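## Task

Slide the orange bin, and no other, over the benches to the bench edge where the three arms are mounted. Set the hook down next to that bin, lying flat on the bench, with its handle sticking out past that same edge. Any other bin must remain upright, everything inside a bin must still be inside it at the end, and the benches must stay where they are.

## Robot and tools

ROBOTS. Four identical i2rt Big YAM arms: arm1, arm2, arm3, arm4. Each has six revolute joints, a two-finger gripper and a wrist camera. Two fixed room cameras, room_a and room_b, watch the scene. Feet (base_link) in the scene frame, metres: arm1 (-1.179, -0.595, 0.756), arm2 (-0.244, -0.606, 0.797), arm3 (0.694, -0.600, 0.795), all on the y about -0.6 side facing +y; arm4 (0.715, 1.784, 0.773) on the far side facing -y. So the edge with three arms is the low-y edge. Reach is about 1.0 m from the joint1 axis.

FRAME. One scene frame for everything: origin on the floor, +z up, metres. The hand point lies between the finger pads, about 1 cm behind the tips; fingers point along the hand's +z, open and close along its y. Printed hand positions can be off, more at long reach.

TOOL move. Arguments: optional arm1..arm4 objects plus cameras. Each arm object may contain:
- joints: absolute targets by name. joint1_rad -2.879..2.879 (base yaw, positive counter-clockwise from above, 0 along the foot's +x); joint2_rad 0..3.141 (shoulder, 0 = upper arm back and level, positive lifts it up and forward); joint3_rad 0..3.019 (elbow, 0 = folded); joint4_rad -1.692..1.57 (hand pitch, positive raises fingers); joint5_rad -1.57..1.57 (hand side swing, positive to arm's right); joint6_rad -2.094..2.094 (roll, positive clockwise seen from behind); gripper_m 0..0.093 (fingertip gap in metres). Done tolerances: ±0.045, 0.14, 0.09, 0.055, 0.03, 0.035 rad and ±0.003 m.
- target: one list of 7 numbers per arm, an absolute hand pose [x, y, z, qw, qx, qy, qz] in the scene frame (metres, unit quaternion w first), the same layout as the printed hand line. The hand moves in a straight line from its current hand_target toward it. With target, joints may only hold gripper_m.
- speed: top path speed in m/s, 0.002..0.5, default 0.25; only allowed with target. Rotation is capped at twice this in rad/s.
Arms not named get nothing new but may keep pushing toward old targets. All motions start together; all hand paths finish together, paced by the slowest; a path lasts 0.5 to 10 s. Each step the pose is clipped to 100 mm and 20 degrees from the measured hand, then damped IK runs (position first). Expect centimetre errors, lag, and overshoot when the arm is nearly straight. Paths ignore obstacles and other arms. Unknown keys make the call invalid; out-of-range values get it refused, and a refusal or a stop cancels the remaining move/wait/finished_scene calls of that reply.
cameras: list from arm1_cam_wrist, arm2_cam_wrist, arm3_cam_wrist, arm4_cam_wrist, room_a, room_b, all; omitted or ["all"] gives all, [] none. A move with no action just reports state.

TOOL wait: seconds 0 to 10, plus cameras; commands nothing and returns state and images.
TOOL zoom_image: camera name and region [x0, y0, x1, y1] in pixels of its last image (896x504, origin top-left), at most 504x504.
TOOL read_manual: returns licence texts only.
TOOL finished_scene: scene = current scene number; irreversible, starts the next task, which may name another bin colour.

RESULTS. Per robot: joint_positions, Joint velocities (rad/s, gripper m/s; "within noise" when still), joint torques (N m, joints 3 and 4 wrap at ±28), hand and hand_target poses, joint_status and hand_status. The move line gives each moved arm "done" or its worst status. "off_target": resting away from target, maybe still pushing. "time_out": joints keep nearby targets and push on; send the reported positions to relax them. "joint command not followed" / "pose unreachable": a self/inter-arm clearance check held the targets back; the arm may keep trying. on_its_own lists uncommanded behaviour ("held at" is a target, not a reading). "as last shown" marks robots not commanded, whose lines repeat old values. pictures names image order; images may be slightly older than the state.

GRIPPER. Holding a hard part, gripper_m reads up to 0.005 m under its width (or up to 0.002 over). Closed on nothing: 0.000 to 0.003. Full force (about 50 to 64 N per pad) arrives about 0.005 m below first-touch reading. Open well above the reading to release.

AVOID. Knocking anything off the work area or to the floor; dropping or releasing moving parts; slams and hard pushes; moving the benches; tipping bins or spilling their contents. Robots never stop on contact and keep pushing, which heats motors: MOTOR HOT appears at 85 °C and at 100 °C that arm goes limp for 30 to 60 s (OVER-TEMPERATURE FAULT, keys read limit_stop_at_motor_heat; resend targets afterward). Hard contact between two robots, including one gripper closing on another's fingers, must be avoided; the clearance check does not stop fingers, housings or cameras meeting. The scene keeps running while you think, holding the last command, and loose objects may be nudged by outside pushes. Camera calibrations are approximate (room cameras within a few degrees and millimetres).

Each tool is called as name(argument=value, ...), one argument or row to a line, values as JSON.

## Session

move(
)

Scene clock: 0.00 s.
Joint torques (N m): no reading
Motor temperatures (°C): arm1=[25 26 28 26 24 24 25] | arm2=[30 24 29 26 24 27 23] | arm3=[27 27 31 28 27 23 24] | arm4=[31 27 27 25 26 26 26]
Heat: arm1: hottest joint3_rad 28 °C; arm2: hottest joint1_rad 30 °C; arm3: hottest joint3_rad 31 °C; arm4: hottest joint1_rad 31 °C.
Joint velocities: within noise
arm1.joint_positions: joint1_rad=+0.468 joint2_rad=+0.415 joint3_rad=+1.466 joint4_rad=-1.385 joint5_rad=+0.260 joint6_rad=+0.432 gripper_m=+0.09396
arm1.joint_status: not commanded
arm1.hand: x=-1.1808 y=-0.4741 z=+1.3556 quat_wxyz=(-0.324, +0.491, -0.642, -0.492) (m; scene frame)
arm1.hand_target: x=-1.1798 y=-0.4773 z=+1.3660 quat_wxyz=(-0.327, +0.485, -0.638, -0.502) (m; scene frame)
arm1.hand_status: not commanded
arm2.joint_positions: joint1_rad=+0.070 joint2_rad=+0.430 joint3_rad=+1.508 joint4_rad=-1.569 joint5_rad=+0.003 joint6_rad=-0.148 gripper_m=+0.09396
arm2.joint_status: not commanded
arm2.hand: x=-0.2482 y=-0.5044 z=+1.3681 quat_wxyz=(-0.376, +0.669, -0.535, -0.353) (m; scene frame)
arm2.hand_target: x=-0.2479 y=-0.5077 z=+1.3747 quat_wxyz=(-0.382, +0.665, -0.532, -0.358) (m; scene frame)
arm2.hand_status: not commanded
arm3.joint_positions: joint1_rad=-0.414 joint2_rad=+0.301 joint3_rad=+1.645 joint4_rad=-1.221 joint5_rad=+0.271 joint6_rad=+0.193 gripper_m=+0.09396
arm3.joint_status: not commanded
arm3.hand: x=+0.7367 y=-0.6230 z=+1.5041 quat_wxyz=(-0.659, +0.174, -0.640, -0.355) (m; scene frame)
arm3.hand_target: x=+0.7360 y=-0.6243 z=+1.5098 quat_wxyz=(-0.662, +0.171, -0.636, -0.358) (m; scene frame)
arm3.hand_status: not commanded
arm4.joint_positions: joint1_rad=+0.243 joint2_rad=+0.379 joint3_rad=+1.524 joint4_rad=-1.387 joint5_rad=+0.067 joint6_rad=-0.370 gripper_m=+0.09396
arm4.joint_status: not commanded
arm4.hand: x=+0.7342 y=+1.6963 z=+1.3962 quat_wxyz=(-0.413, -0.345, -0.706, +0.460) (m; scene frame)
arm4.hand_target: x=+0.7328 y=+1.7003 z=+1.4030 quat_wxyz=(-0.418, -0.342, -0.701, +0.466) (m; scene frame)
arm4.hand_status: not commanded
pictures: arm1_cam_wrist, arm2_cam_wrist, arm3_cam_wrist, arm4_cam_wrist, room_a, room_b
camera_calibration:
arm1_cam_wrist: T_world_to_cam=[[0.946789, -0.029459, -0.320505, 1.54023], [-0.212975, -0.803955, -0.555246, 0.125715], [-0.241314, 0.59396, -0.767449, 1.16068], [0, 0, 0, 1]] pos_world=[-1.15141, -0.542953, 1.45421]
arm2_cam_wrist: T_world_to_cam=[[0.982099, 0.154489, 0.107767, 0.174876], [0.186322, -0.880753, -0.435384, 0.203336], [0.0276537, 0.447669, -0.893771, 1.58245], [0, 0, 0, 1]] pos_world=[-0.253392, -0.556342, 1.48403]
arm3_cam_wrist: T_world_to_cam=[[0.689116, -0.693857, -0.209, -0.627499], [-0.445899, -0.178665, -0.877071, 1.54773], [0.571221, 0.697596, -0.432511, 0.792511], [0, 0, 0, 1]] pos_world=[0.669854, -0.711722, 1.56909]
arm4_cam_wrist: T_world_to_cam=[[-0.8521, -0.366022, 0.374103, 0.726855], [-0.523358, 0.589556, -0.61524, 0.25328], [0.00463659, -0.720035, -0.693922, 2.31044], [0, 0, 0, 1]] pos_world=[0.741197, 1.78032, 1.48717]

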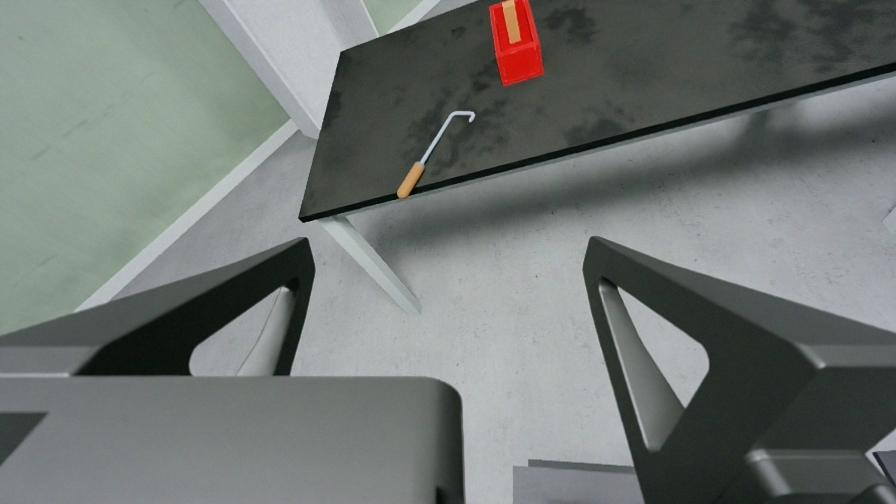

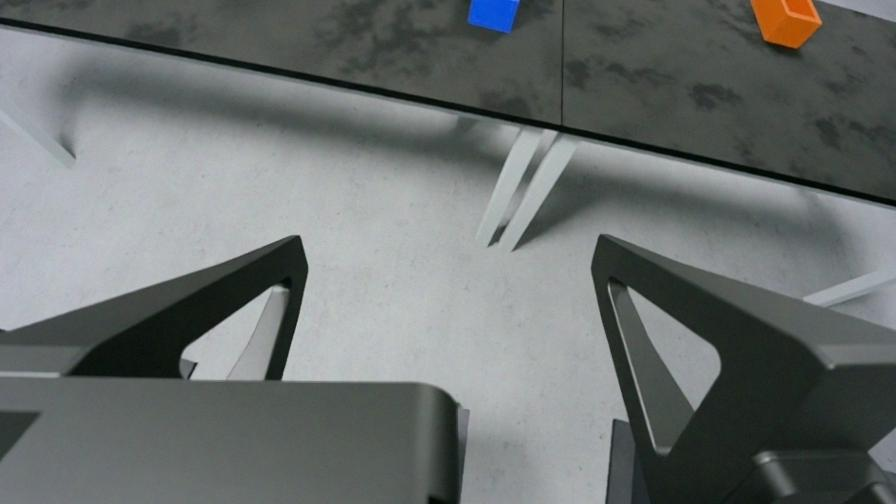

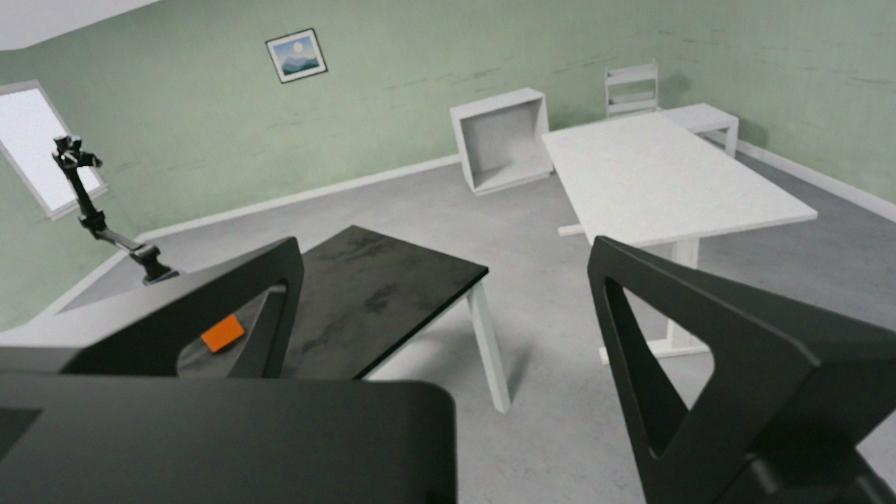

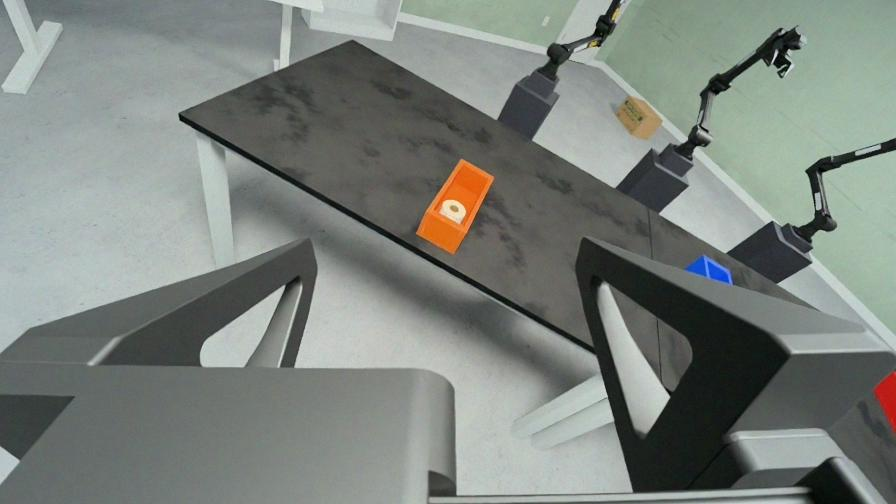

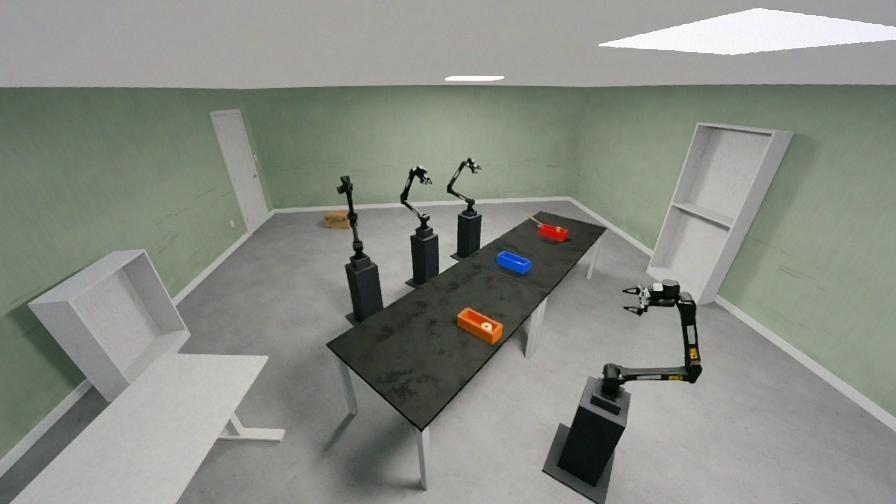

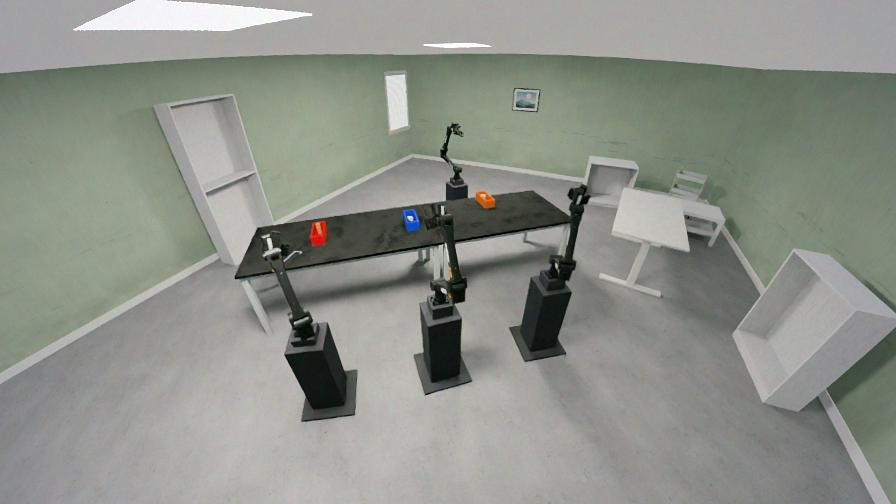

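move(
  arm1={"target":[-1.50,0.08,1.0,0.3297,-0.4689,0.7960,0.1942],"joints":{"gripper_m":0.06}},
  arm4={"target":[0.78,1.20,1.10,0.183,0.683,0.683,-0.183]},
  cameras=["arm1_cam_wrist","arm4_cam_wrist"],
)

Scene clock: 70.73 s.
Joint torques (N m): arm1=[0.26 -21.89 15.77 -0.2 0.66 0.16] | arm2=[-0.38 7 6.95 2.24 0.01 -0.07] | arm3=[-0.15 8.35 3.54 1.91 -0.01 0.03] | arm4=[1.03 -17.55 13.46 1.13 0.07 0.08]
Motor temperatures (°C): arm1=[25 26 32 26 24 24 25] | arm2=[30 24 31 26 24 27 23] | arm3=[27 28 32 28 27 23 24] | arm4=[30 27 29 25 26 26 26]
Heat: arm1: hottest joint3_rad 32 °C; arm2: hottest joint3_rad 31 °C; arm3: hottest joint3_rad 32 °C; arm4: hottest joint1_rad 30 °C.
move: arm1 off_target; arm4 off_target
Joint velocities: within noise
arm1.joint_positions: joint1_rad=+0.716 joint2_rad=+2.091 joint3_rad=+2.053 joint4_rad=-1.152 joint5_rad=+0.664 joint6_rad=+0.930 gripper_m=+0.06009
arm1.joint_status: all done
arm1.hand: x=-1.4997 y=+0.0658 z=+0.9778 quat_wxyz=(-0.329, +0.486, -0.791, -0.174) (m; scene frame)
arm1.hand_target: x=-1.4992 y=+0.0786 z=+0.9999 quat_wxyz=(-0.330, +0.469, -0.796, -0.195) (m; scene frame)
arm1.hand_status: off_target (0.026 m and 3.1 deg from the pose sent, 0.732 m and 38.7 deg at the start)
arm2, arm3: as last shown
arm4.joint_positions: joint1_rad=+0.028 joint2_rad=+1.551 joint3_rad=+1.583 joint4_rad=-1.121 joint5_rad=+0.066 joint6_rad=+0.104 gripper_m=+0.09396
arm4.joint_status: not commanded
arm4.hand: x=+0.7787 y=+1.2109 z=+1.0800 quat_wxyz=(-0.169, -0.682, -0.690, +0.174) (m; scene frame)
arm4.hand_target: x=+0.7799 y=+1.2010 z=+1.0998 quat_wxyz=(-0.183, -0.683, -0.683, +0.183) (m; scene frame)
arm4.hand_status: off_target (0.023 m and 2.1 deg from the pose sent, 0.580 m and 57.3 deg at the start)
pictures: arm1_cam_wrist, arm4_cam_wrist
camera_calibration:
arm1_cam_wrist: T_world_to_cam=[[0.884157, -0.465818, 0.0357886, 1.32338], [-0.456658, -0.877859, -0.144318, -0.480357], [0.0986434, 0.111257, -0.988884, 1.2312], [0, 0, 0, 1]] pos_world=[-1.51088, 0.0577884, 1.10082]
arm4_cam_wrist: T_world_to_cam=[[-0.999315, -0.0362351, -0.00746556, 0.832742], [-0.0367552, 0.995378, 0.088728, -1.26235], [0.00421598, 0.0889416, -0.996028, 1.08831], [0, 0, 0, 1]] pos_world=[0.781186, 1.1899, 1.20221]

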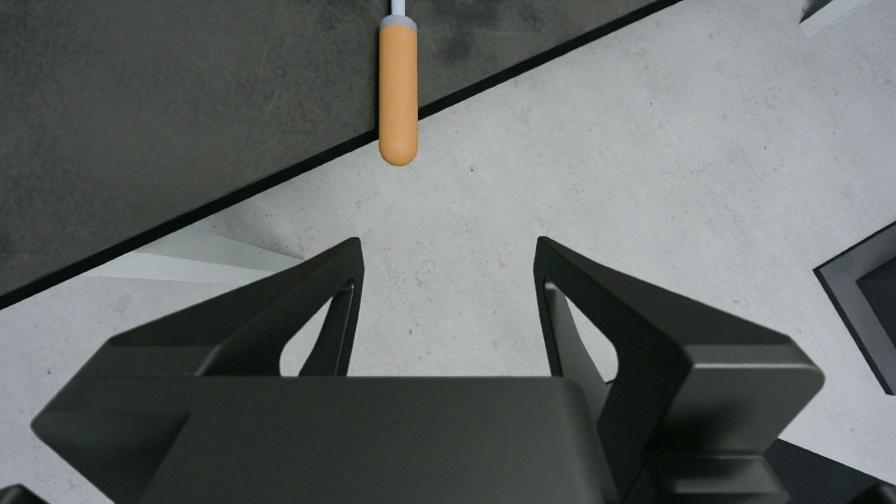

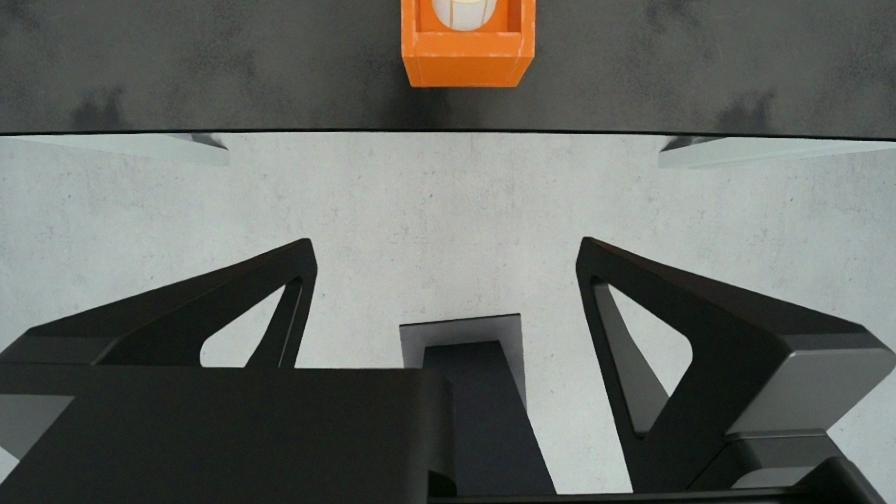

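move(
  arm1={"target":[-1.509,0.137,0.83,0.4275,-0.4493,0.7404,0.2594]},
  arm4={"target":[0.775,1.16,0.90,0.2988,0.6409,0.6409,-0.2988]},
  cameras=["arm1_cam_wrist","arm4_cam_wrist"],
)

Scene clock: 93.70 s.
Joint torques (N m): arm1=[0.44 -25.05 10.51 1.46 0.63 -0.02] | arm2=[-0.38 6.95 6.95 2.22 0 -0.07] | arm3=[-0.15 8.12 3.51 1.78 -0.01 0.03] | arm4=[0.32 -18.08 9.1 2.37 0.15 -0.09]
Motor temperatures (°C): arm1=[25 28 36 26 24 24 25] | arm2=[30 24 31 26 24 27 23] | arm3=[27 28 32 28 27 23 24] | arm4=[30 28 31 25 26 26 26]
Heat: arm1: hottest joint3_rad 36 °C; arm2: hottest joint3_rad 31 °C; arm3: hottest joint3_rad 32 °C; arm4: hottest joint3_rad 31 °C.
move: arm1 off_target; arm4 done
Joint velocities: within noise
arm1.joint_positions: joint1_rad=+0.716 joint2_rad=+2.310 joint3_rad=+1.874 joint4_rad=-0.490 joint5_rad=+0.849 joint6_rad=+0.756 gripper_m=+0.06009
arm1.joint_status: not commanded
arm1.hand: x=-1.5118 y=+0.1281 z=+0.8149 quat_wxyz=(-0.425, +0.459, -0.740, -0.246) (m; scene frame)
arm1.hand_target: x=-1.5089 y=+0.1366 z=+0.8301 quat_wxyz=(-0.428, +0.449, -0.740, -0.259) (m; scene frame)
arm1.hand_status: off_target (0.018 m and 1.9 deg from the pose sent, 0.164 m and 16.5 deg at the start)
arm2, arm3: as last shown
arm4.joint_positions: joint1_rad=+0.028 joint2_rad=+1.660 joint3_rad=+1.054 joint4_rad=-0.116 joint5_rad=+0.093 joint6_rad=+0.088 gripper_m=+0.09396
arm4.joint_status: not commanded
arm4.hand: x=+0.7800 y=+1.1666 z=+0.8969 quat_wxyz=(-0.296, -0.643, -0.644, +0.291) (m; scene frame)
arm4.hand_target: x=+0.7750 y=+1.1603 z=+0.8999 quat_wxyz=(-0.299, -0.641, -0.641, +0.299) (m; scene frame)
arm4.hand_status: done (0.009 m and 1.1 deg from the pose sent, 0.187 m and 22.0 deg at the start)
pictures: arm1_cam_wrist, arm4_cam_wrist
camera_calibration:
arm1_cam_wrist: T_world_to_cam=[[0.890867, -0.45394, 0.0171605, 1.39275], [-0.410478, -0.820605, -0.397638, -0.185817], [0.194586, 0.347199, -0.917382, 1.12096], [0, 0, 0, 1]] pos_world=[-1.53515, 0.0905455, 0.930562]
arm4_cam_wrist: T_world_to_cam=[[-0.999307, -0.0353236, -0.0117342, 0.833855], [-0.0307466, 0.961056, -0.274637, -0.840722], [0.0209784, -0.274086, -0.961476, 1.28922], [0, 0, 0, 1]] pos_world=[0.780382, 1.19079, 1.01845]

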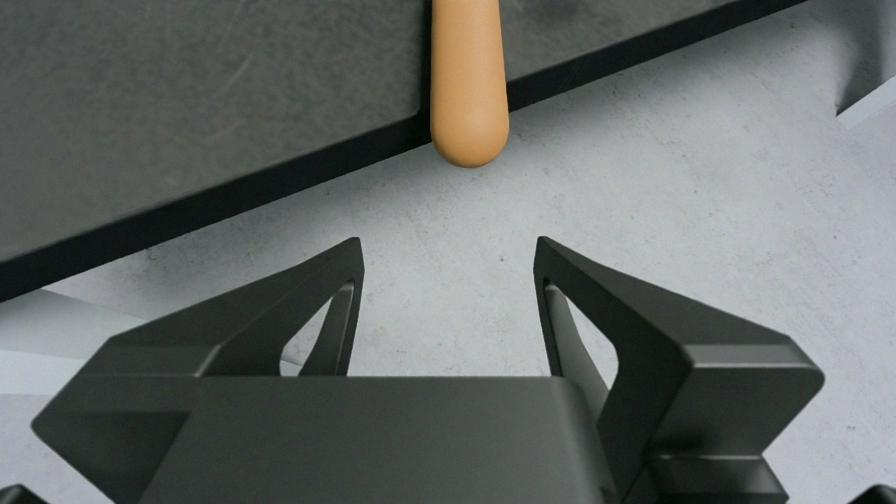

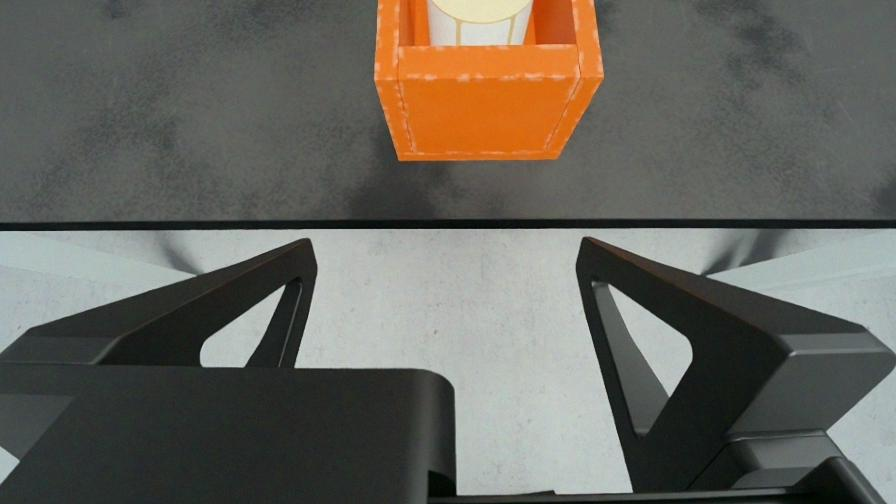

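move(
  arm1={"target":[-1.457,0.219,0.80,0.4275,-0.4493,0.7404,0.2594],"speed":0.1},
  arm4={"target":[0.757,1.10,0.822,0.2988,0.6409,0.6409,-0.2988],"speed":0.12},
  cameras=["arm1_cam_wrist","arm4_cam_wrist"],
)

move(
  arm1={"joints":{"gripper_m":0.015}},
  cameras=["arm1_cam_wrist"],
)

Scene clock: 106.73 s.
Joint torques (N m): arm1=[-0.32 -23.06 17.32 1.59 0.11 0.02] | arm2=[-0.32 7 6.95 2.22 0 -0.08] | arm3=[-0.09 8.18 3.55 1.81 -0.01 0.03] | arm4=[0.15 -20.13 10.84 2.37 -0.02 -0.1]
Motor temperatures (°C): arm1=[25 29 35 26 24 24 25] | arm2=[30 25 31 26 24 27 23] | arm3=[27 28 32 28 27 23 24] | arm4=[30 28 32 25 26 26 26]
Heat: arm1: hottest joint3_rad 35 °C; arm2: hottest joint3_rad 31 °C; arm3: hottest joint3_rad 32 °C; arm4: hottest joint3_rad 32 °C.
move: arm1 off_target; arm4 off_target
Joint velocities: within noise
arm1.joint_positions: joint1_rad=+0.611 joint2_rad=+2.413 joint3_rad=+1.965 joint4_rad=-0.427 joint5_rad=+0.785 joint6_rad=+0.623 gripper_m=+0.06004
arm1.joint_status: not commanded
arm1.hand: x=-1.4563 y=+0.1853 z=+0.7791 quat_wxyz=(-0.426, +0.472, -0.737, -0.228) (m; scene frame)
arm1.hand_target: x=-1.4550 y=+0.2144 z=+0.8014 quat_wxyz=(-0.428, +0.450, -0.740, -0.260) (m; scene frame)
arm1.hand_status: off_target (0.040 m and 4.4 deg from the pose sent, 0.107 m and 1.9 deg at the start)
arm2, arm3: as last shown
arm4.joint_positions: joint1_rad=-0.014 joint2_rad=+1.898 joint3_rad=+1.137 joint4_rad=+0.021 joint5_rad=+0.061 joint6_rad=+0.058 gripper_m=+0.09396
arm4.joint_status: not commanded
arm4.hand: x=+0.7634 y=+1.1202 z=+0.8132 quat_wxyz=(-0.288, -0.645, -0.648, +0.286) (m; scene frame)
arm4.hand_target: x=+0.7568 y=+1.1012 z=+0.8224 quat_wxyz=(-0.299, -0.641, -0.641, +0.299) (m; scene frame)
arm4.hand_status: off_target (0.023 m and 2.1 deg from the pose sent, 0.103 m and 1.0 deg at the start)
pictures: arm1_cam_wrist, arm4_cam_wrist
camera_calibration:
arm1_cam_wrist: T_world_to_cam=[[0.892218, -0.447831, 0.0582578, 1.33867], [-0.395016, -0.836421, -0.37995, -0.1187], [0.218881, 0.315985, -0.923171, 1.10318], [0, 0, 0, 1]] pos_world=[-1.48274, 0.151629, 0.895333]
arm4_cam_wrist: T_world_to_cam=[[-0.999295, -0.0365265, -0.00873144, 0.813522], [-0.0330834, 0.966207, -0.255636, -0.839035], [0.0177738, -0.255166, -0.966734, 1.18195], [0, 0, 0, 1]] pos_world=[0.764182, 1.14199, 0.935248]

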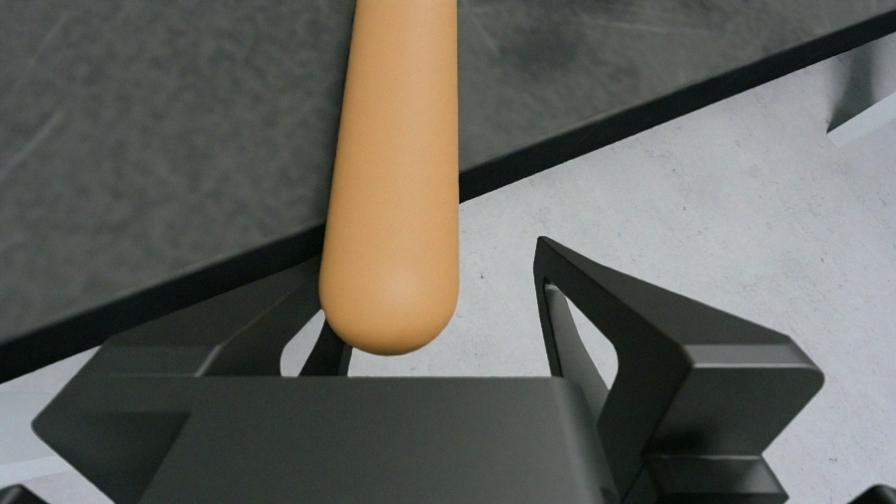

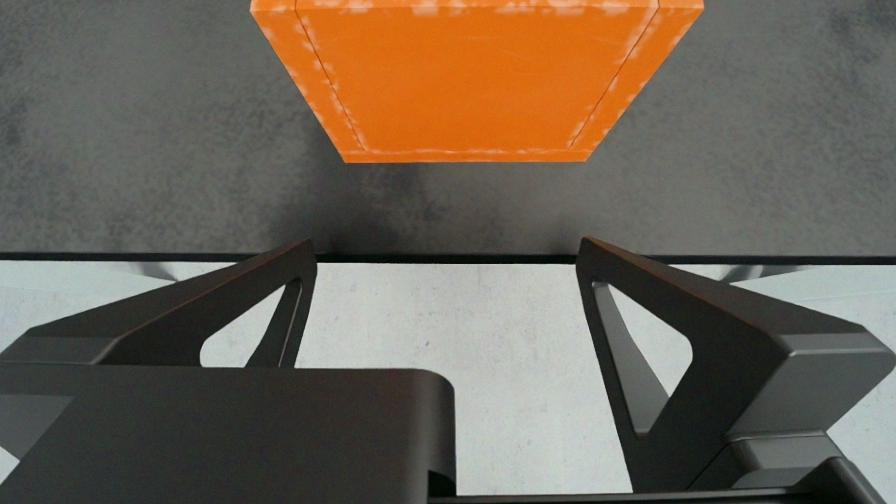

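Scene clock: 107.33 s.
Joint torques (N m): arm1=[-0.38 -24.59 15.05 1.62 0.53 0.02] | arm2=[-0.32 7 6.95 2.21 0.01 -0.08] | arm3=[-0.32 8.18 3.54 1.84 0 0.03] | arm4=[0.15 -20.13 10.85 2.36 -0.02 -0.09]
Motor temperatures (°C): arm1=[25 29 35 26 24 24 25] | arm2=[30 25 31 26 24 27 23] | arm3=[27 28 32 28 27 23 24] | arm4=[30 28 32 25 26 26 26]
Heat: arm1: hottest joint3_rad 35 °C; arm2: hottest joint3_rad 31 °C; arm3: hottest joint3_rad 32 °C; arm4: hottest joint3_rad 32 °C.
move: arm1 off_target
Joint velocities: within noise
arm1.joint_positions: joint1_rad=+0.611 joint2_rad=+2.429 joint3_rad=+1.993 joint4_rad=-0.427 joint5_rad=+0.773 joint6_rad=+0.622 gripper_m=+0.02686
arm1.joint_status: gripper_m off_target (ended at +0.02689, target +0.01500)
arm1.hand: x=-1.4611 y=+0.1913 z=+0.7779 quat_wxyz=(-0.422, +0.472, -0.737, -0.235) (m; scene frame)
arm1.hand_target: x=-1.4551 y=+0.2144 z=+0.8016 quat_wxyz=(-0.428, +0.449, -0.740, -0.260) (m; scene frame)
arm1.hand_status: not commanded
arm2, arm3, arm4: as last shown
pictures: arm1_cam_wrist
camera_calibration:
arm1_cam_wrist: T_world_to_cam=[[0.896387, -0.440985, 0.0449692, 1.36088], [-0.393, -0.837553, -0.379547, -0.113098], [0.205039, 0.322548, -0.924079, 1.08039], [0, 0, 0, 1]] pos_world=[-1.48585, 0.156924, 0.894244]

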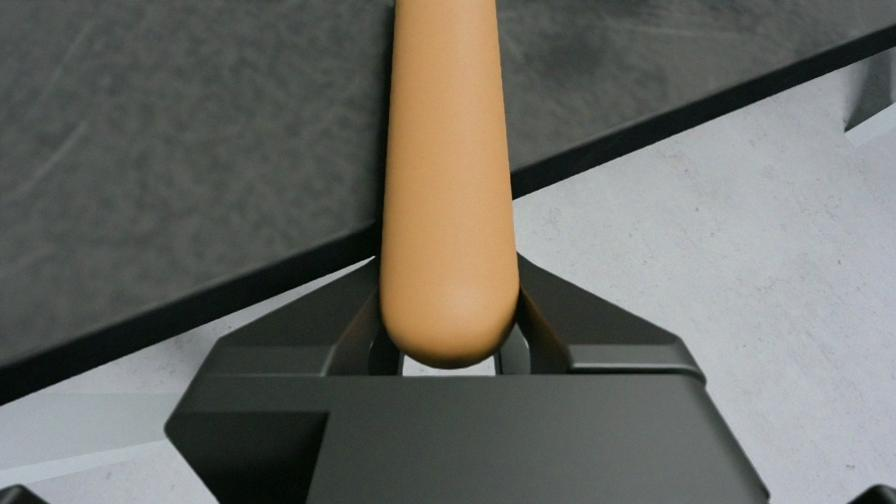

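move(
  arm1={"target":[-1.43,0.13,0.98,0.4275,-0.4493,0.7404,0.2594],"speed":0.1},
  arm4={"target":[0.757,0.95,0.822,0.2988,0.6409,0.6409,-0.2988],"speed":0.1},
  cameras=["arm1_cam_wrist","arm4_cam_wrist"],
)

move(
  arm1={"target":[-0.72,0.12,1.0,0.3536,-0.6124,0.6124,0.3536],"speed":0.2},
  arm4={"target":[0.757,0.82,0.822,0.2988,0.6409,0.6409,-0.2988],"speed":0.1},
  cameras=["arm1_cam_wrist","arm4_cam_wrist","room_b"],
)

Scene clock: 123.73 s.
Joint torques (N m): arm1=[1.26 -27.99 11.95 0.79 1.04 0.17] | arm2=[-0.32 7.06 6.95 2.22 0 -0.08] | arm3=[-0.26 8.29 3.55 1.78 0 0.03] | arm4=[0.03 -26.23 12.72 1.62 -0.03 -0.1]
Motor temperatures (°C): arm1=[25 29 37 26 24 24 26] | arm2=[30 25 31 26 24 27 23] | arm3=[27 28 32 28 27 23 24] | arm4=[30 29 34 25 26 26 26]
Heat: arm1: hottest joint3_rad 37 °C; arm2: hottest joint3_rad 31 °C; arm3: hottest joint3_rad 32 °C; arm4: hottest joint3_rad 34 °C.
move: arm1 off_target; arm4 off_target
Joint velocities: within noise
arm1.joint_positions: joint1_rad=+0.609 joint2_rad=+2.098 joint3_rad=+1.792 joint4_rad=-0.597 joint5_rad=+0.773 joint6_rad=+0.631 gripper_m=+0.02691
arm1.joint_status: not commanded
arm1.hand: x=-1.4275 y=+0.1290 z=+0.9163 quat_wxyz=(-0.420, +0.477, -0.740, -0.219) (m; scene frame)
arm1.hand_target: x=-1.4291 y=+0.1289 z=+0.9788 quat_wxyz=(-0.427, +0.449, -0.741, -0.259) (m; scene frame)
arm1.hand_status: off_target (0.064 m and 5.7 deg from the pose sent, 0.214 m and 3.9 deg at the start)
arm2, arm3: as last shown
arm4.joint_positions: joint1_rad=-0.029 joint2_rad=+2.207 joint3_rad=+1.696 joint4_rad=-0.204 joint5_rad=+0.049 joint6_rad=+0.048 gripper_m=+0.09396
arm4.joint_status: not commanded
arm4.hand: x=+0.7668 y=+0.9658 z=+0.8225 quat_wxyz=(-0.297, -0.642, -0.644, +0.292) (m; scene frame)
arm4.hand_target: x=+0.7567 y=+0.9513 z=+0.8221 quat_wxyz=(-0.299, -0.641, -0.641, +0.299) (m; scene frame)
arm4.hand_status: off_target (0.019 m and 0.8 deg from the pose sent, 0.171 m and 2.1 deg at the start)
pictures: arm1_cam_wrist, arm4_cam_wrist
camera_calibration:
arm1_cam_wrist: T_world_to_cam=[[0.892423, -0.445812, 0.0695195, 1.26957], [-0.394788, -0.846121, -0.35808, -0.12071], [0.218458, 0.292113, -0.931099, 1.25101], [0, 0, 0, 1]] pos_world=[-1.45394, 0.0984187, 1.03333]
arm4_cam_wrist: T_world_to_cam=[[-0.999239, -0.037463, -0.0108599, 0.813961], [-0.0329518, 0.959759, -0.278886, -0.662174], [0.0208708, -0.278315, -0.960263, 1.16622], [0, 0, 0, 1]] pos_world=[0.767181, 0.990598, 0.944046]

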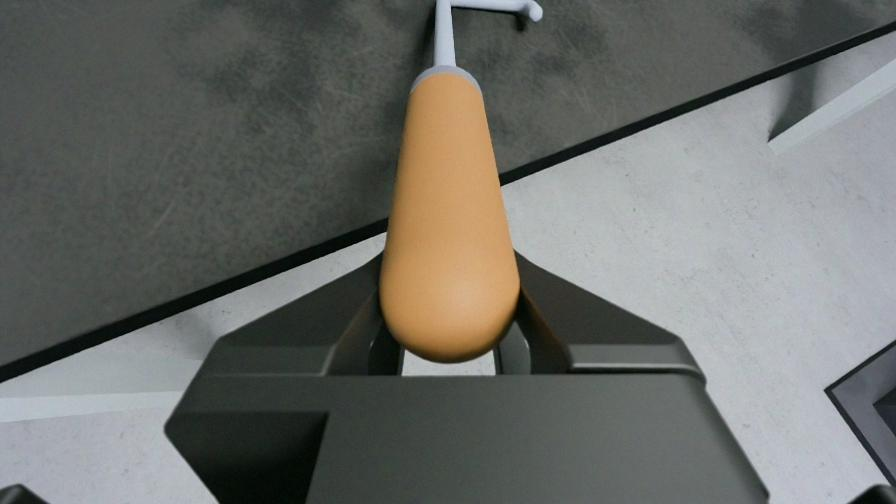

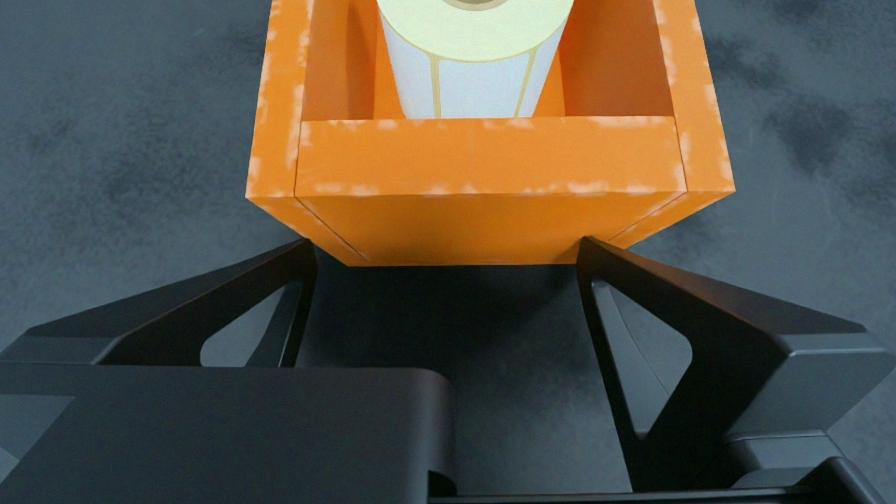

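Scene clock: 128.40 s.
Joint torques (N m): arm1=[1.67 -25.23 18.48 1.18 -0.59 -0.03] | arm2=[-0.38 6.95 6.95 2.22 0 -0.08] | arm3=[-0.21 8.29 3.58 1.85 -0.01 0.03] | arm4=[0.03 -32.21 14.17 1.57 -0.03 -0.09]
Motor temperatures (°C): arm1=[25 30 38 26 24 24 26] | arm2=[30 25 31 26 24 27 23] | arm3=[27 28 32 28 27 23 24] | arm4=[30 29 34 25 26 26 26]
Heat: arm1: hottest joint3_rad 38 °C; arm2: hottest joint3_rad 31 °C; arm3: hottest joint3_rad 32 °C; arm4: hottest joint3_rad 34 °C.
move: arm1 off_target; arm4 off_target
Joint velocities: within noise
arm1.joint_positions: joint1_rad=-0.565 joint2_rad=+2.170 joint3_rad=+1.947 joint4_rad=-0.542 joint5_rad=-0.562 joint6_rad=-0.376 gripper_m=+0.02692
arm1.joint_status: not commanded
arm1.hand: x=-0.7290 y=+0.0968 z=+0.9344 quat_wxyz=(-0.306, +0.608, -0.647, -0.343) (m; scene frame)
arm1.hand_target: x=-0.7243 y=+0.1141 z=+1.0003 quat_wxyz=(-0.354, +0.612, -0.612, -0.353) (m; scene frame)
arm1.hand_status: off_target (0.070 m and 6.9 deg from the pose sent, 0.713 m and 27.5 deg at the start)
arm2, arm3: as last shown
arm4.joint_positions: joint1_rad=-0.038 joint2_rad=+2.675 joint3_rad=+2.598 joint4_rad=-0.636 joint5_rad=+0.041 joint6_rad=+0.042 gripper_m=+0.09396
arm4.joint_status: not commanded
arm4.hand: x=+0.7695 y=+0.8286 z=+0.8261 quat_wxyz=(-0.298, -0.641, -0.644, +0.293) (m; scene frame)
arm4.hand_target: x=+0.7567 y=+0.8216 z=+0.8220 quat_wxyz=(-0.299, -0.641, -0.640, +0.300) (m; scene frame)
arm4.hand_status: off_target (0.016 m and 0.8 deg from the pose sent, 0.146 m and 0.8 deg at the start)
pictures: arm1_cam_wrist, arm4_cam_wrist, room_b
camera_calibration:
arm1_cam_wrist: T_world_to_cam=[[0.996511, -0.0219912, -0.0805121, 0.805544], [-0.0473707, -0.943255, -0.328672, 0.369484], [-0.0687156, 0.331339, -0.941006, 0.920789], [0, 0, 0, 1]] pos_world=[-0.721958, 0.0611391, 1.05276]
arm4_cam_wrist: T_world_to_cam=[[-0.999217, -0.0380911, -0.0107362, 0.811966], [-0.0335468, 0.959168, -0.280841, -0.526808], [0.0209954, -0.280261, -0.959694, 1.13242], [0, 0, 0, 1]] pos_world=[0.769881, 0.853599, 0.947545]

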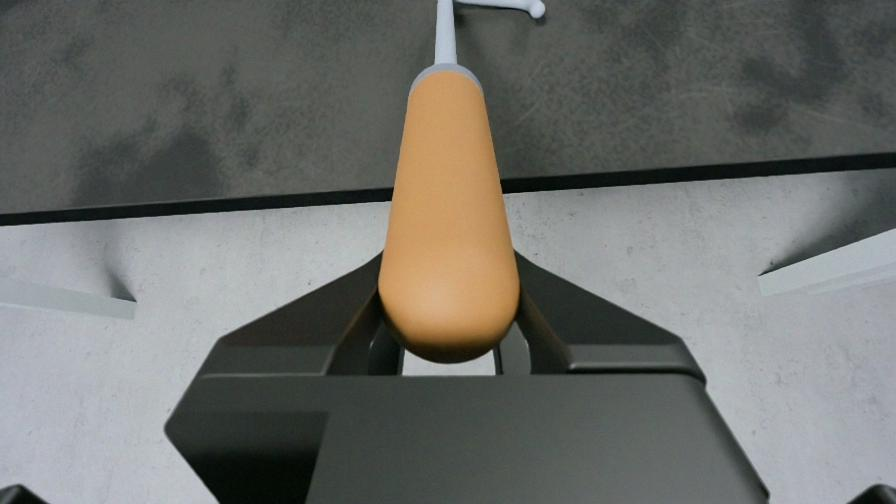

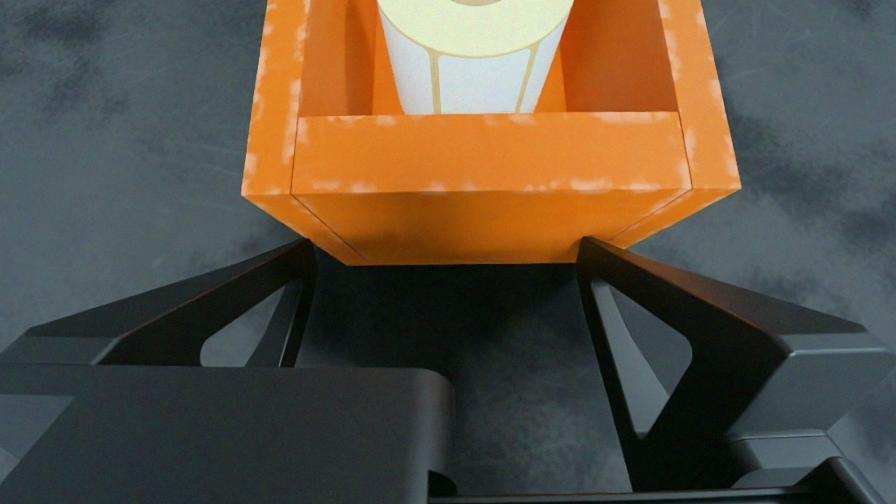

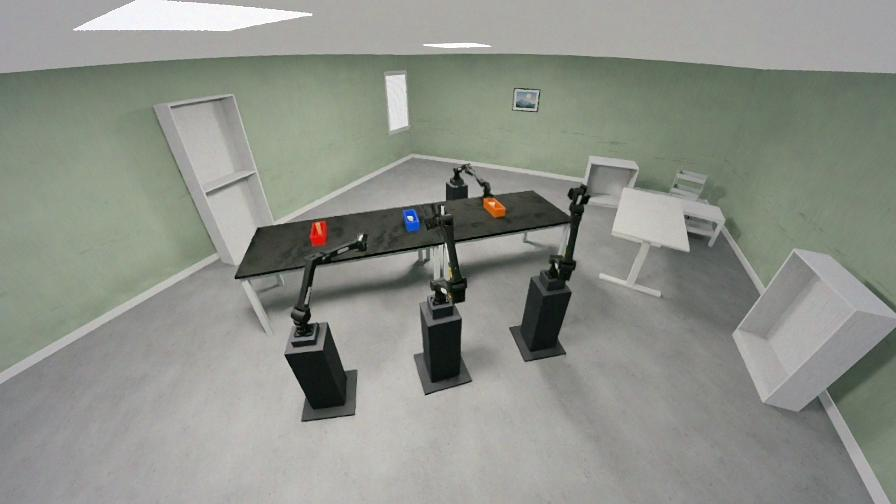

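move(
  arm1={"target":[-0.715,0.172,0.86,0.3695,-0.6029,0.6029,0.3695],"speed":0.1},
  arm4={"target":[0.757,0.765,0.822,0.3536,0.6124,0.6124,-0.3536],"speed":0.08},
  cameras=["arm1_cam_wrist","arm4_cam_wrist"],
)

Scene clock: 144.77 s.
Joint torques (N m): arm1=[2.08 -25.93 15.92 1.91 -0.2 0.26] | arm2=[-0.32 6.95 6.97 2.22 0 -0.08] | arm3=[-0.09 8.18 3.58 1.84 -0.01 0.03] | arm4=[0.03 -33.79 14.35 2.62 -0.06 -0.1]
Motor temperatures (°C): arm1=[25 31 41 26 24 24 27] | arm2=[30 25 31 26 24 27 23] | arm3=[27 28 32 28 27 23 24] | arm4=[30 32 34 25 26 26 26]
Heat: arm1: hottest joint3_rad 41 °C; arm2: hottest joint3_rad 31 °C; arm3: hottest joint3_rad 32 °C; arm4: hottest joint3_rad 34 °C.
move: arm1 off_target; arm4 off_target
Joint velocities: within noise
arm1.joint_positions: joint1_rad=-0.537 joint2_rad=+2.390 joint3_rad=+1.982 joint4_rad=-0.264 joint5_rad=-0.564 joint6_rad=-0.353 gripper_m=+0.02692
arm1.joint_status: not commanded
arm1.hand: x=-0.7203 y=+0.1459 z=+0.8178 quat_wxyz=(-0.337, +0.608, -0.623, -0.358) (m; scene frame)
arm1.hand_target: x=-0.7177 y=+0.1680 z=+0.8611 quat_wxyz=(-0.369, +0.603, -0.603, -0.370) (m; scene frame)
arm1.hand_status: off_target (0.050 m and 4.6 deg from the pose sent, 0.107 m and 9.4 deg at the start)
arm2, arm3: as last shown
arm4.joint_positions: joint1_rad=-0.041 joint2_rad=+2.892 joint3_rad=+2.874 joint4_rad=-0.426 joint5_rad=+0.038 joint6_rad=+0.029 gripper_m=+0.09396
arm4.joint_status: not commanded
arm4.hand: x=+0.7700 y=+0.7765 z=+0.8216 quat_wxyz=(-0.385, -0.595, -0.600, +0.373) (m; scene frame)
arm4.hand_target: x=+0.7565 y=+0.7714 z=+0.8223 quat_wxyz=(-0.392, -0.589, -0.592, +0.386) (m; scene frame)
arm4.hand_status: off_target (0.017 m and 4.9 deg from the pose sent, 0.065 m and 10.6 deg at the start; a joint's target at an end of its range on 42 of 77 steps)
pictures: arm1_cam_wrist, arm4_cam_wrist
camera_calibration:
arm1_cam_wrist: T_world_to_cam=[[0.999061, -0.000749088, -0.0433274, 0.756889], [-0.0179677, -0.917013, -0.398452, 0.452337], [-0.0394333, 0.398856, -0.916165, 0.786303], [0, 0, 0, 1]] pos_world=[-0.717044, 0.101744, 0.933412]
arm4_cam_wrist: T_world_to_cam=[[-0.998861, -0.0470812, -0.00773922, 0.814722], [-0.0360083, 0.850263, -0.525126, -0.190918], [0.0313039, -0.524249, -0.85099, 1.20568], [0, 0, 0, 1]] pos_world=[0.769177, 0.832763, 0.932067]

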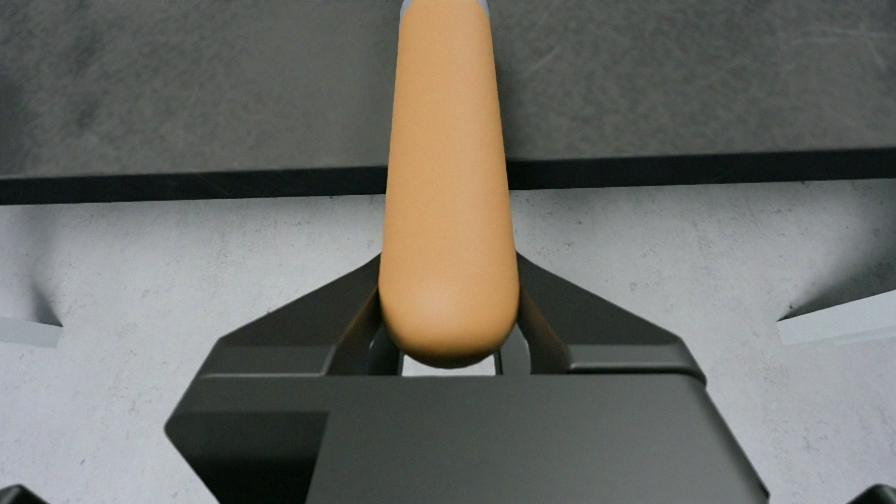

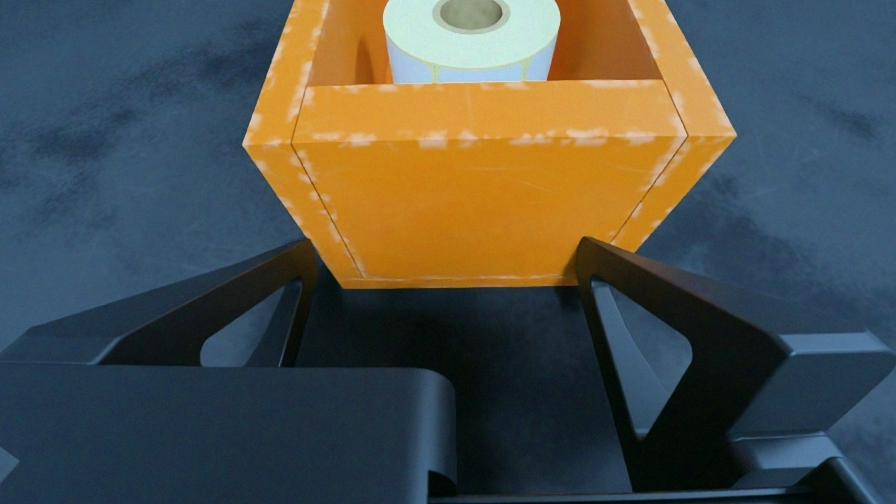

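move(
  arm1={"target":[-0.715,0.188,0.824,0.3695,-0.6029,0.6029,0.3695],"speed":0.04},
  arm4={"target":[0.757,1.0,0.95,0.2988,0.6409,0.6409,-0.2988],"speed":0.15},
  cameras=["arm1_cam_wrist","room_b"],
)

Scene clock: 151.50 s.
Joint torques (N m): arm1=[2.14 -25.82 15.84 1.89 -0.06 0.28] | arm2=[-0.32 6.95 6.94 2.21 0 -0.08] | arm3=[-0.26 8.41 3.58 1.88 0 0.04] | arm4=[1.26 -27.81 9.65 1.61 0.15 0.07]
Motor temperatures (°C): arm1=[25 31 41 26 24 24 27] | arm2=[30 25 31 26 24 27 23] | arm3=[27 28 32 28 27 23 24] | arm4=[30 33 35 25 26 26 26]
Heat: arm1: hottest joint3_rad 41 °C; arm2: hottest joint3_rad 31 °C; arm3: hottest joint3_rad 32 °C; arm4: hottest joint3_rad 35 °C.
move: arm1 off_target; arm4 done
Joint velocities: within noise
arm1.joint_positions: joint1_rad=-0.525 joint2_rad=+2.464 joint3_rad=+2.038 joint4_rad=-0.232 joint5_rad=-0.557 joint6_rad=-0.346 gripper_m=+0.02692
arm1.joint_status: not commanded
arm1.hand: x=-0.7198 y=+0.1621 z=+0.7891 quat_wxyz=(-0.341, +0.609, -0.620, -0.359) (m; scene frame)
arm1.hand_target: x=-0.7175 y=+0.1843 z=+0.8251 quat_wxyz=(-0.369, +0.603, -0.603, -0.370) (m; scene frame)
arm1.hand_status: off_target (0.044 m and 4.1 deg from the pose sent, 0.043 m and 4.6 deg at the start)
arm2.joint_positions: joint1_rad=+0.070 joint2_rad=+0.430 joint3_rad=+1.508 joint4_rad=-1.569 joint5_rad=+0.003 joint6_rad=-0.148 gripper_m=+0.09396
arm2.joint_status: not commanded
arm2.hand: x=-0.2482 y=-0.5044 z=+1.3681 quat_wxyz=(-0.376, +0.669, -0.535, -0.353) (m; scene frame)
arm2.hand_target: x=-0.2479 y=-0.5077 z=+1.3747 quat_wxyz=(-0.382, +0.665, -0.532, -0.358) (m; scene frame)
arm2.hand_status: not commanded
arm3.joint_positions: joint1_rad=-0.414 joint2_rad=+0.301 joint3_rad=+1.645 joint4_rad=-1.221 joint5_rad=+0.271 joint6_rad=+0.193 gripper_m=+0.09396
arm3.joint_status: not commanded
arm3.hand: x=+0.7367 y=-0.6230 z=+1.5041 quat_wxyz=(-0.659, +0.174, -0.640, -0.355) (m; scene frame)
arm3.hand_target: x=+0.7360 y=-0.6243 z=+1.5098 quat_wxyz=(-0.662, +0.171, -0.636, -0.358) (m; scene frame)
arm3.hand_status: not commanded
arm4.joint_positions: joint1_rad=-0.041 joint2_rad=+1.992 joint3_rad=+1.665 joint4_rad=-0.384 joint5_rad=+0.048 joint6_rad=+0.032 gripper_m=+0.09396
arm4.joint_status: not commanded
arm4.hand: x=+0.7544 y=+0.9993 z=+0.9407 quat_wxyz=(-0.294, -0.640, -0.644, +0.297) (m; scene frame)
arm4.hand_target: x=+0.7569 y=+1.0000 z=+0.9500 quat_wxyz=(-0.299, -0.641, -0.641, +0.299) (m; scene frame)
arm4.hand_status: done (0.010 m and 0.7 deg from the pose sent, 0.258 m and 14.8 deg at the start)
pictures: arm1_cam_wrist, room_b
camera_calibration:
arm1_cam_wrist: T_world_to_cam=[[0.999265, 0.00217157, -0.0382743, 0.750876], [-0.0135446, -0.914003, -0.405481, 0.463986], [-0.0358633, 0.405701, -0.913302, 0.752795], [0, 0, 0, 1]] pos_world=[-0.717041, 0.117044, 0.904406]

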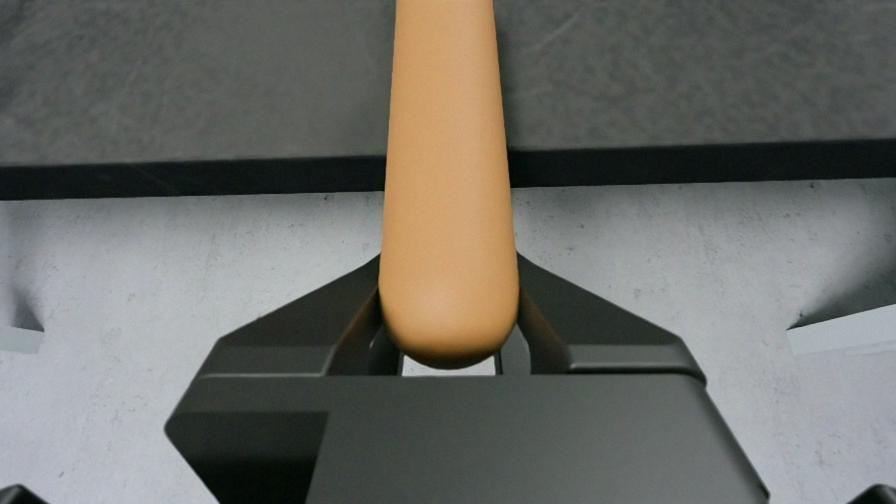

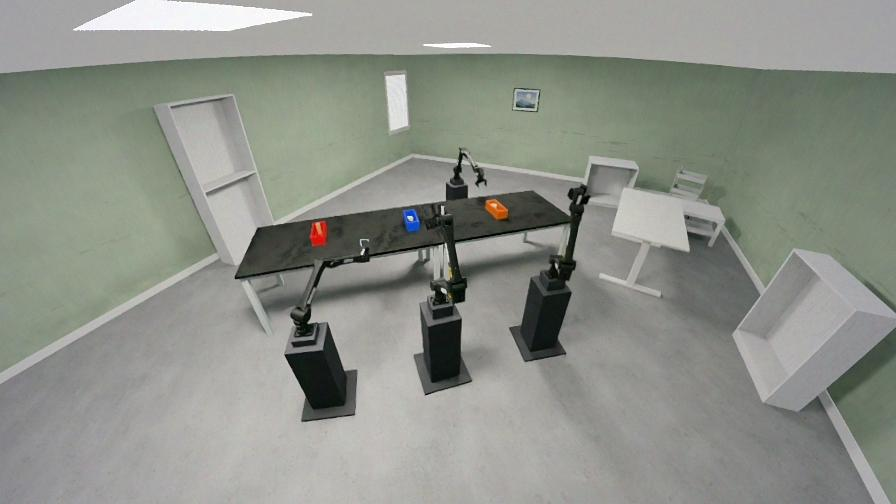

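move(
  arm1={"target":[-0.715,0.19,0.812,0.3695,-0.6029,0.6029,0.3695],"speed":0.03},
  arm2={"target":[-0.62,-0.05,0.98,0.3695,-0.6029,0.6029,0.3695],"speed":0.2},
  arm4={"joints":{"joint1_rad":-0.04,"joint2_rad":0.5,"joint3_rad":1.2,"joint4_rad":-1.0,"joint5_rad":0,"joint6_rad":0}},
  cameras=["arm1_cam_wrist"],
)

Scene clock: 160.10 s.
Joint torques (N m): arm1=[2.08 -25.64 15.72 1.91 -0.04 0.28] | arm2=[-0.97 -17.2 12.3 2.41 0.17 0.06] | arm3=[-0.03 8.47 3.56 1.78 0 0.03] | arm4=[1.08 2.67 8.24 1.84 -0.06 -0.09]
Motor temperatures (°C): arm1=[25 31 42 26 24 24 27] | arm2=[30 25 32 26 24 27 23] | arm3=[27 28 32 28 27 23 24] | arm4=[30 32 35 25 26 26 26]
Heat: arm1: hottest joint3_rad 42 °C; arm2: hottest joint3_rad 32 °C; arm3: hottest joint3_rad 32 °C; arm4: hottest joint3_rad 35 °C.
move: arm1 off_target; arm2 off_target; arm4 done
Joint velocities: within noise
arm1.joint_positions: joint1_rad=-0.524 joint2_rad=+2.481 joint3_rad=+2.045 joint4_rad=-0.217 joint5_rad=-0.557 joint6_rad=-0.345 gripper_m=+0.02692
arm1.joint_status: not commanded
arm1.hand: x=-0.7193 y=+0.1647 z=+0.7810 quat_wxyz=(-0.343, +0.609, -0.619, -0.359) (m; scene frame)
arm1.hand_target: x=-0.7173 y=+0.1866 z=+0.8133 quat_wxyz=(-0.370, +0.603, -0.603, -0.370) (m; scene frame)
arm1.hand_status: off_target (0.040 m and 3.8 deg from the pose sent, 0.036 m and 4.1 deg at the start)
arm2.joint_positions: joint1_rad=+0.751 joint2_rad=+1.743 joint3_rad=+1.188 joint4_rad=-0.110 joint5_rad=+0.659 joint6_rad=+0.385 gripper_m=+0.09396
arm2.joint_status: not commanded
arm2.hand: x=-0.6108 y=-0.0676 z=+0.9622 quat_wxyz=(-0.371, +0.622, -0.596, -0.346) (m; scene frame)
arm2.hand_target: x=-0.6189 y=-0.0512 z=+0.9804 quat_wxyz=(-0.370, +0.603, -0.603, -0.370) (m; scene frame)
arm2.hand_status: off_target (0.027 m and 3.5 deg from the pose sent, 0.704 m and 11.1 deg at the start; pose on its path clipped on 11 of 134 steps)
arm3: as last shown
arm4.joint_positions: joint1_rad=-0.041 joint2_rad=+0.505 joint3_rad=+1.198 joint4_rad=-0.994 joint5_rad=+0.002 joint6_rad=+0.009 gripper_m=+0.09396
arm4.joint_status: all done
arm4.hand: x=+0.7293 y=+1.5344 z=+1.3183 quat_wxyz=(-0.435, -0.554, -0.583, +0.406) (m; scene frame)
arm4.hand_target: x=+0.7298 y=+1.5373 z=+1.3190 quat_wxyz=(-0.434, -0.550, -0.586, +0.407) (m; scene frame)
arm4.hand_status: not commanded
pictures: arm1_cam_wrist
camera_calibration:
arm1_cam_wrist: T_world_to_cam=[[0.999381, 0.00289539, -0.0350701, 0.747577], [-0.0117256, -0.912255, -0.409456, 0.467289], [-0.0331784, 0.409613, -0.911656, 0.744305], [0, 0, 0, 1]] pos_world=[-0.71694, 0.119245, 0.896102]

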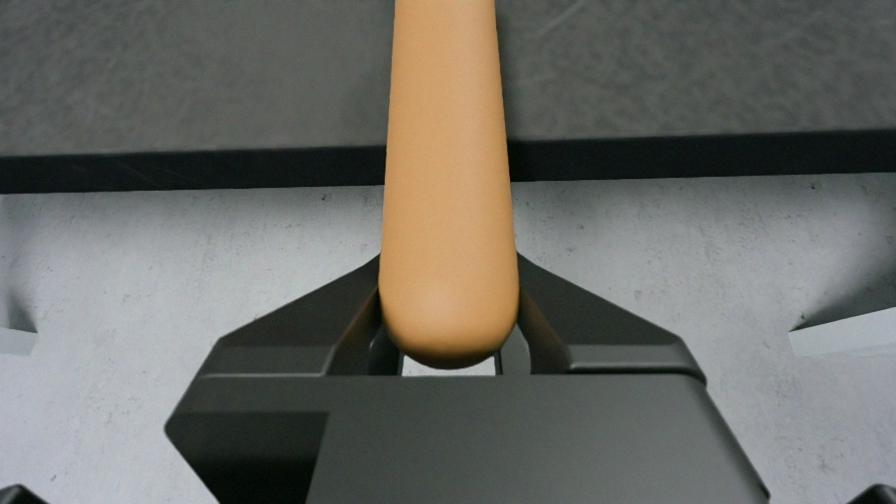

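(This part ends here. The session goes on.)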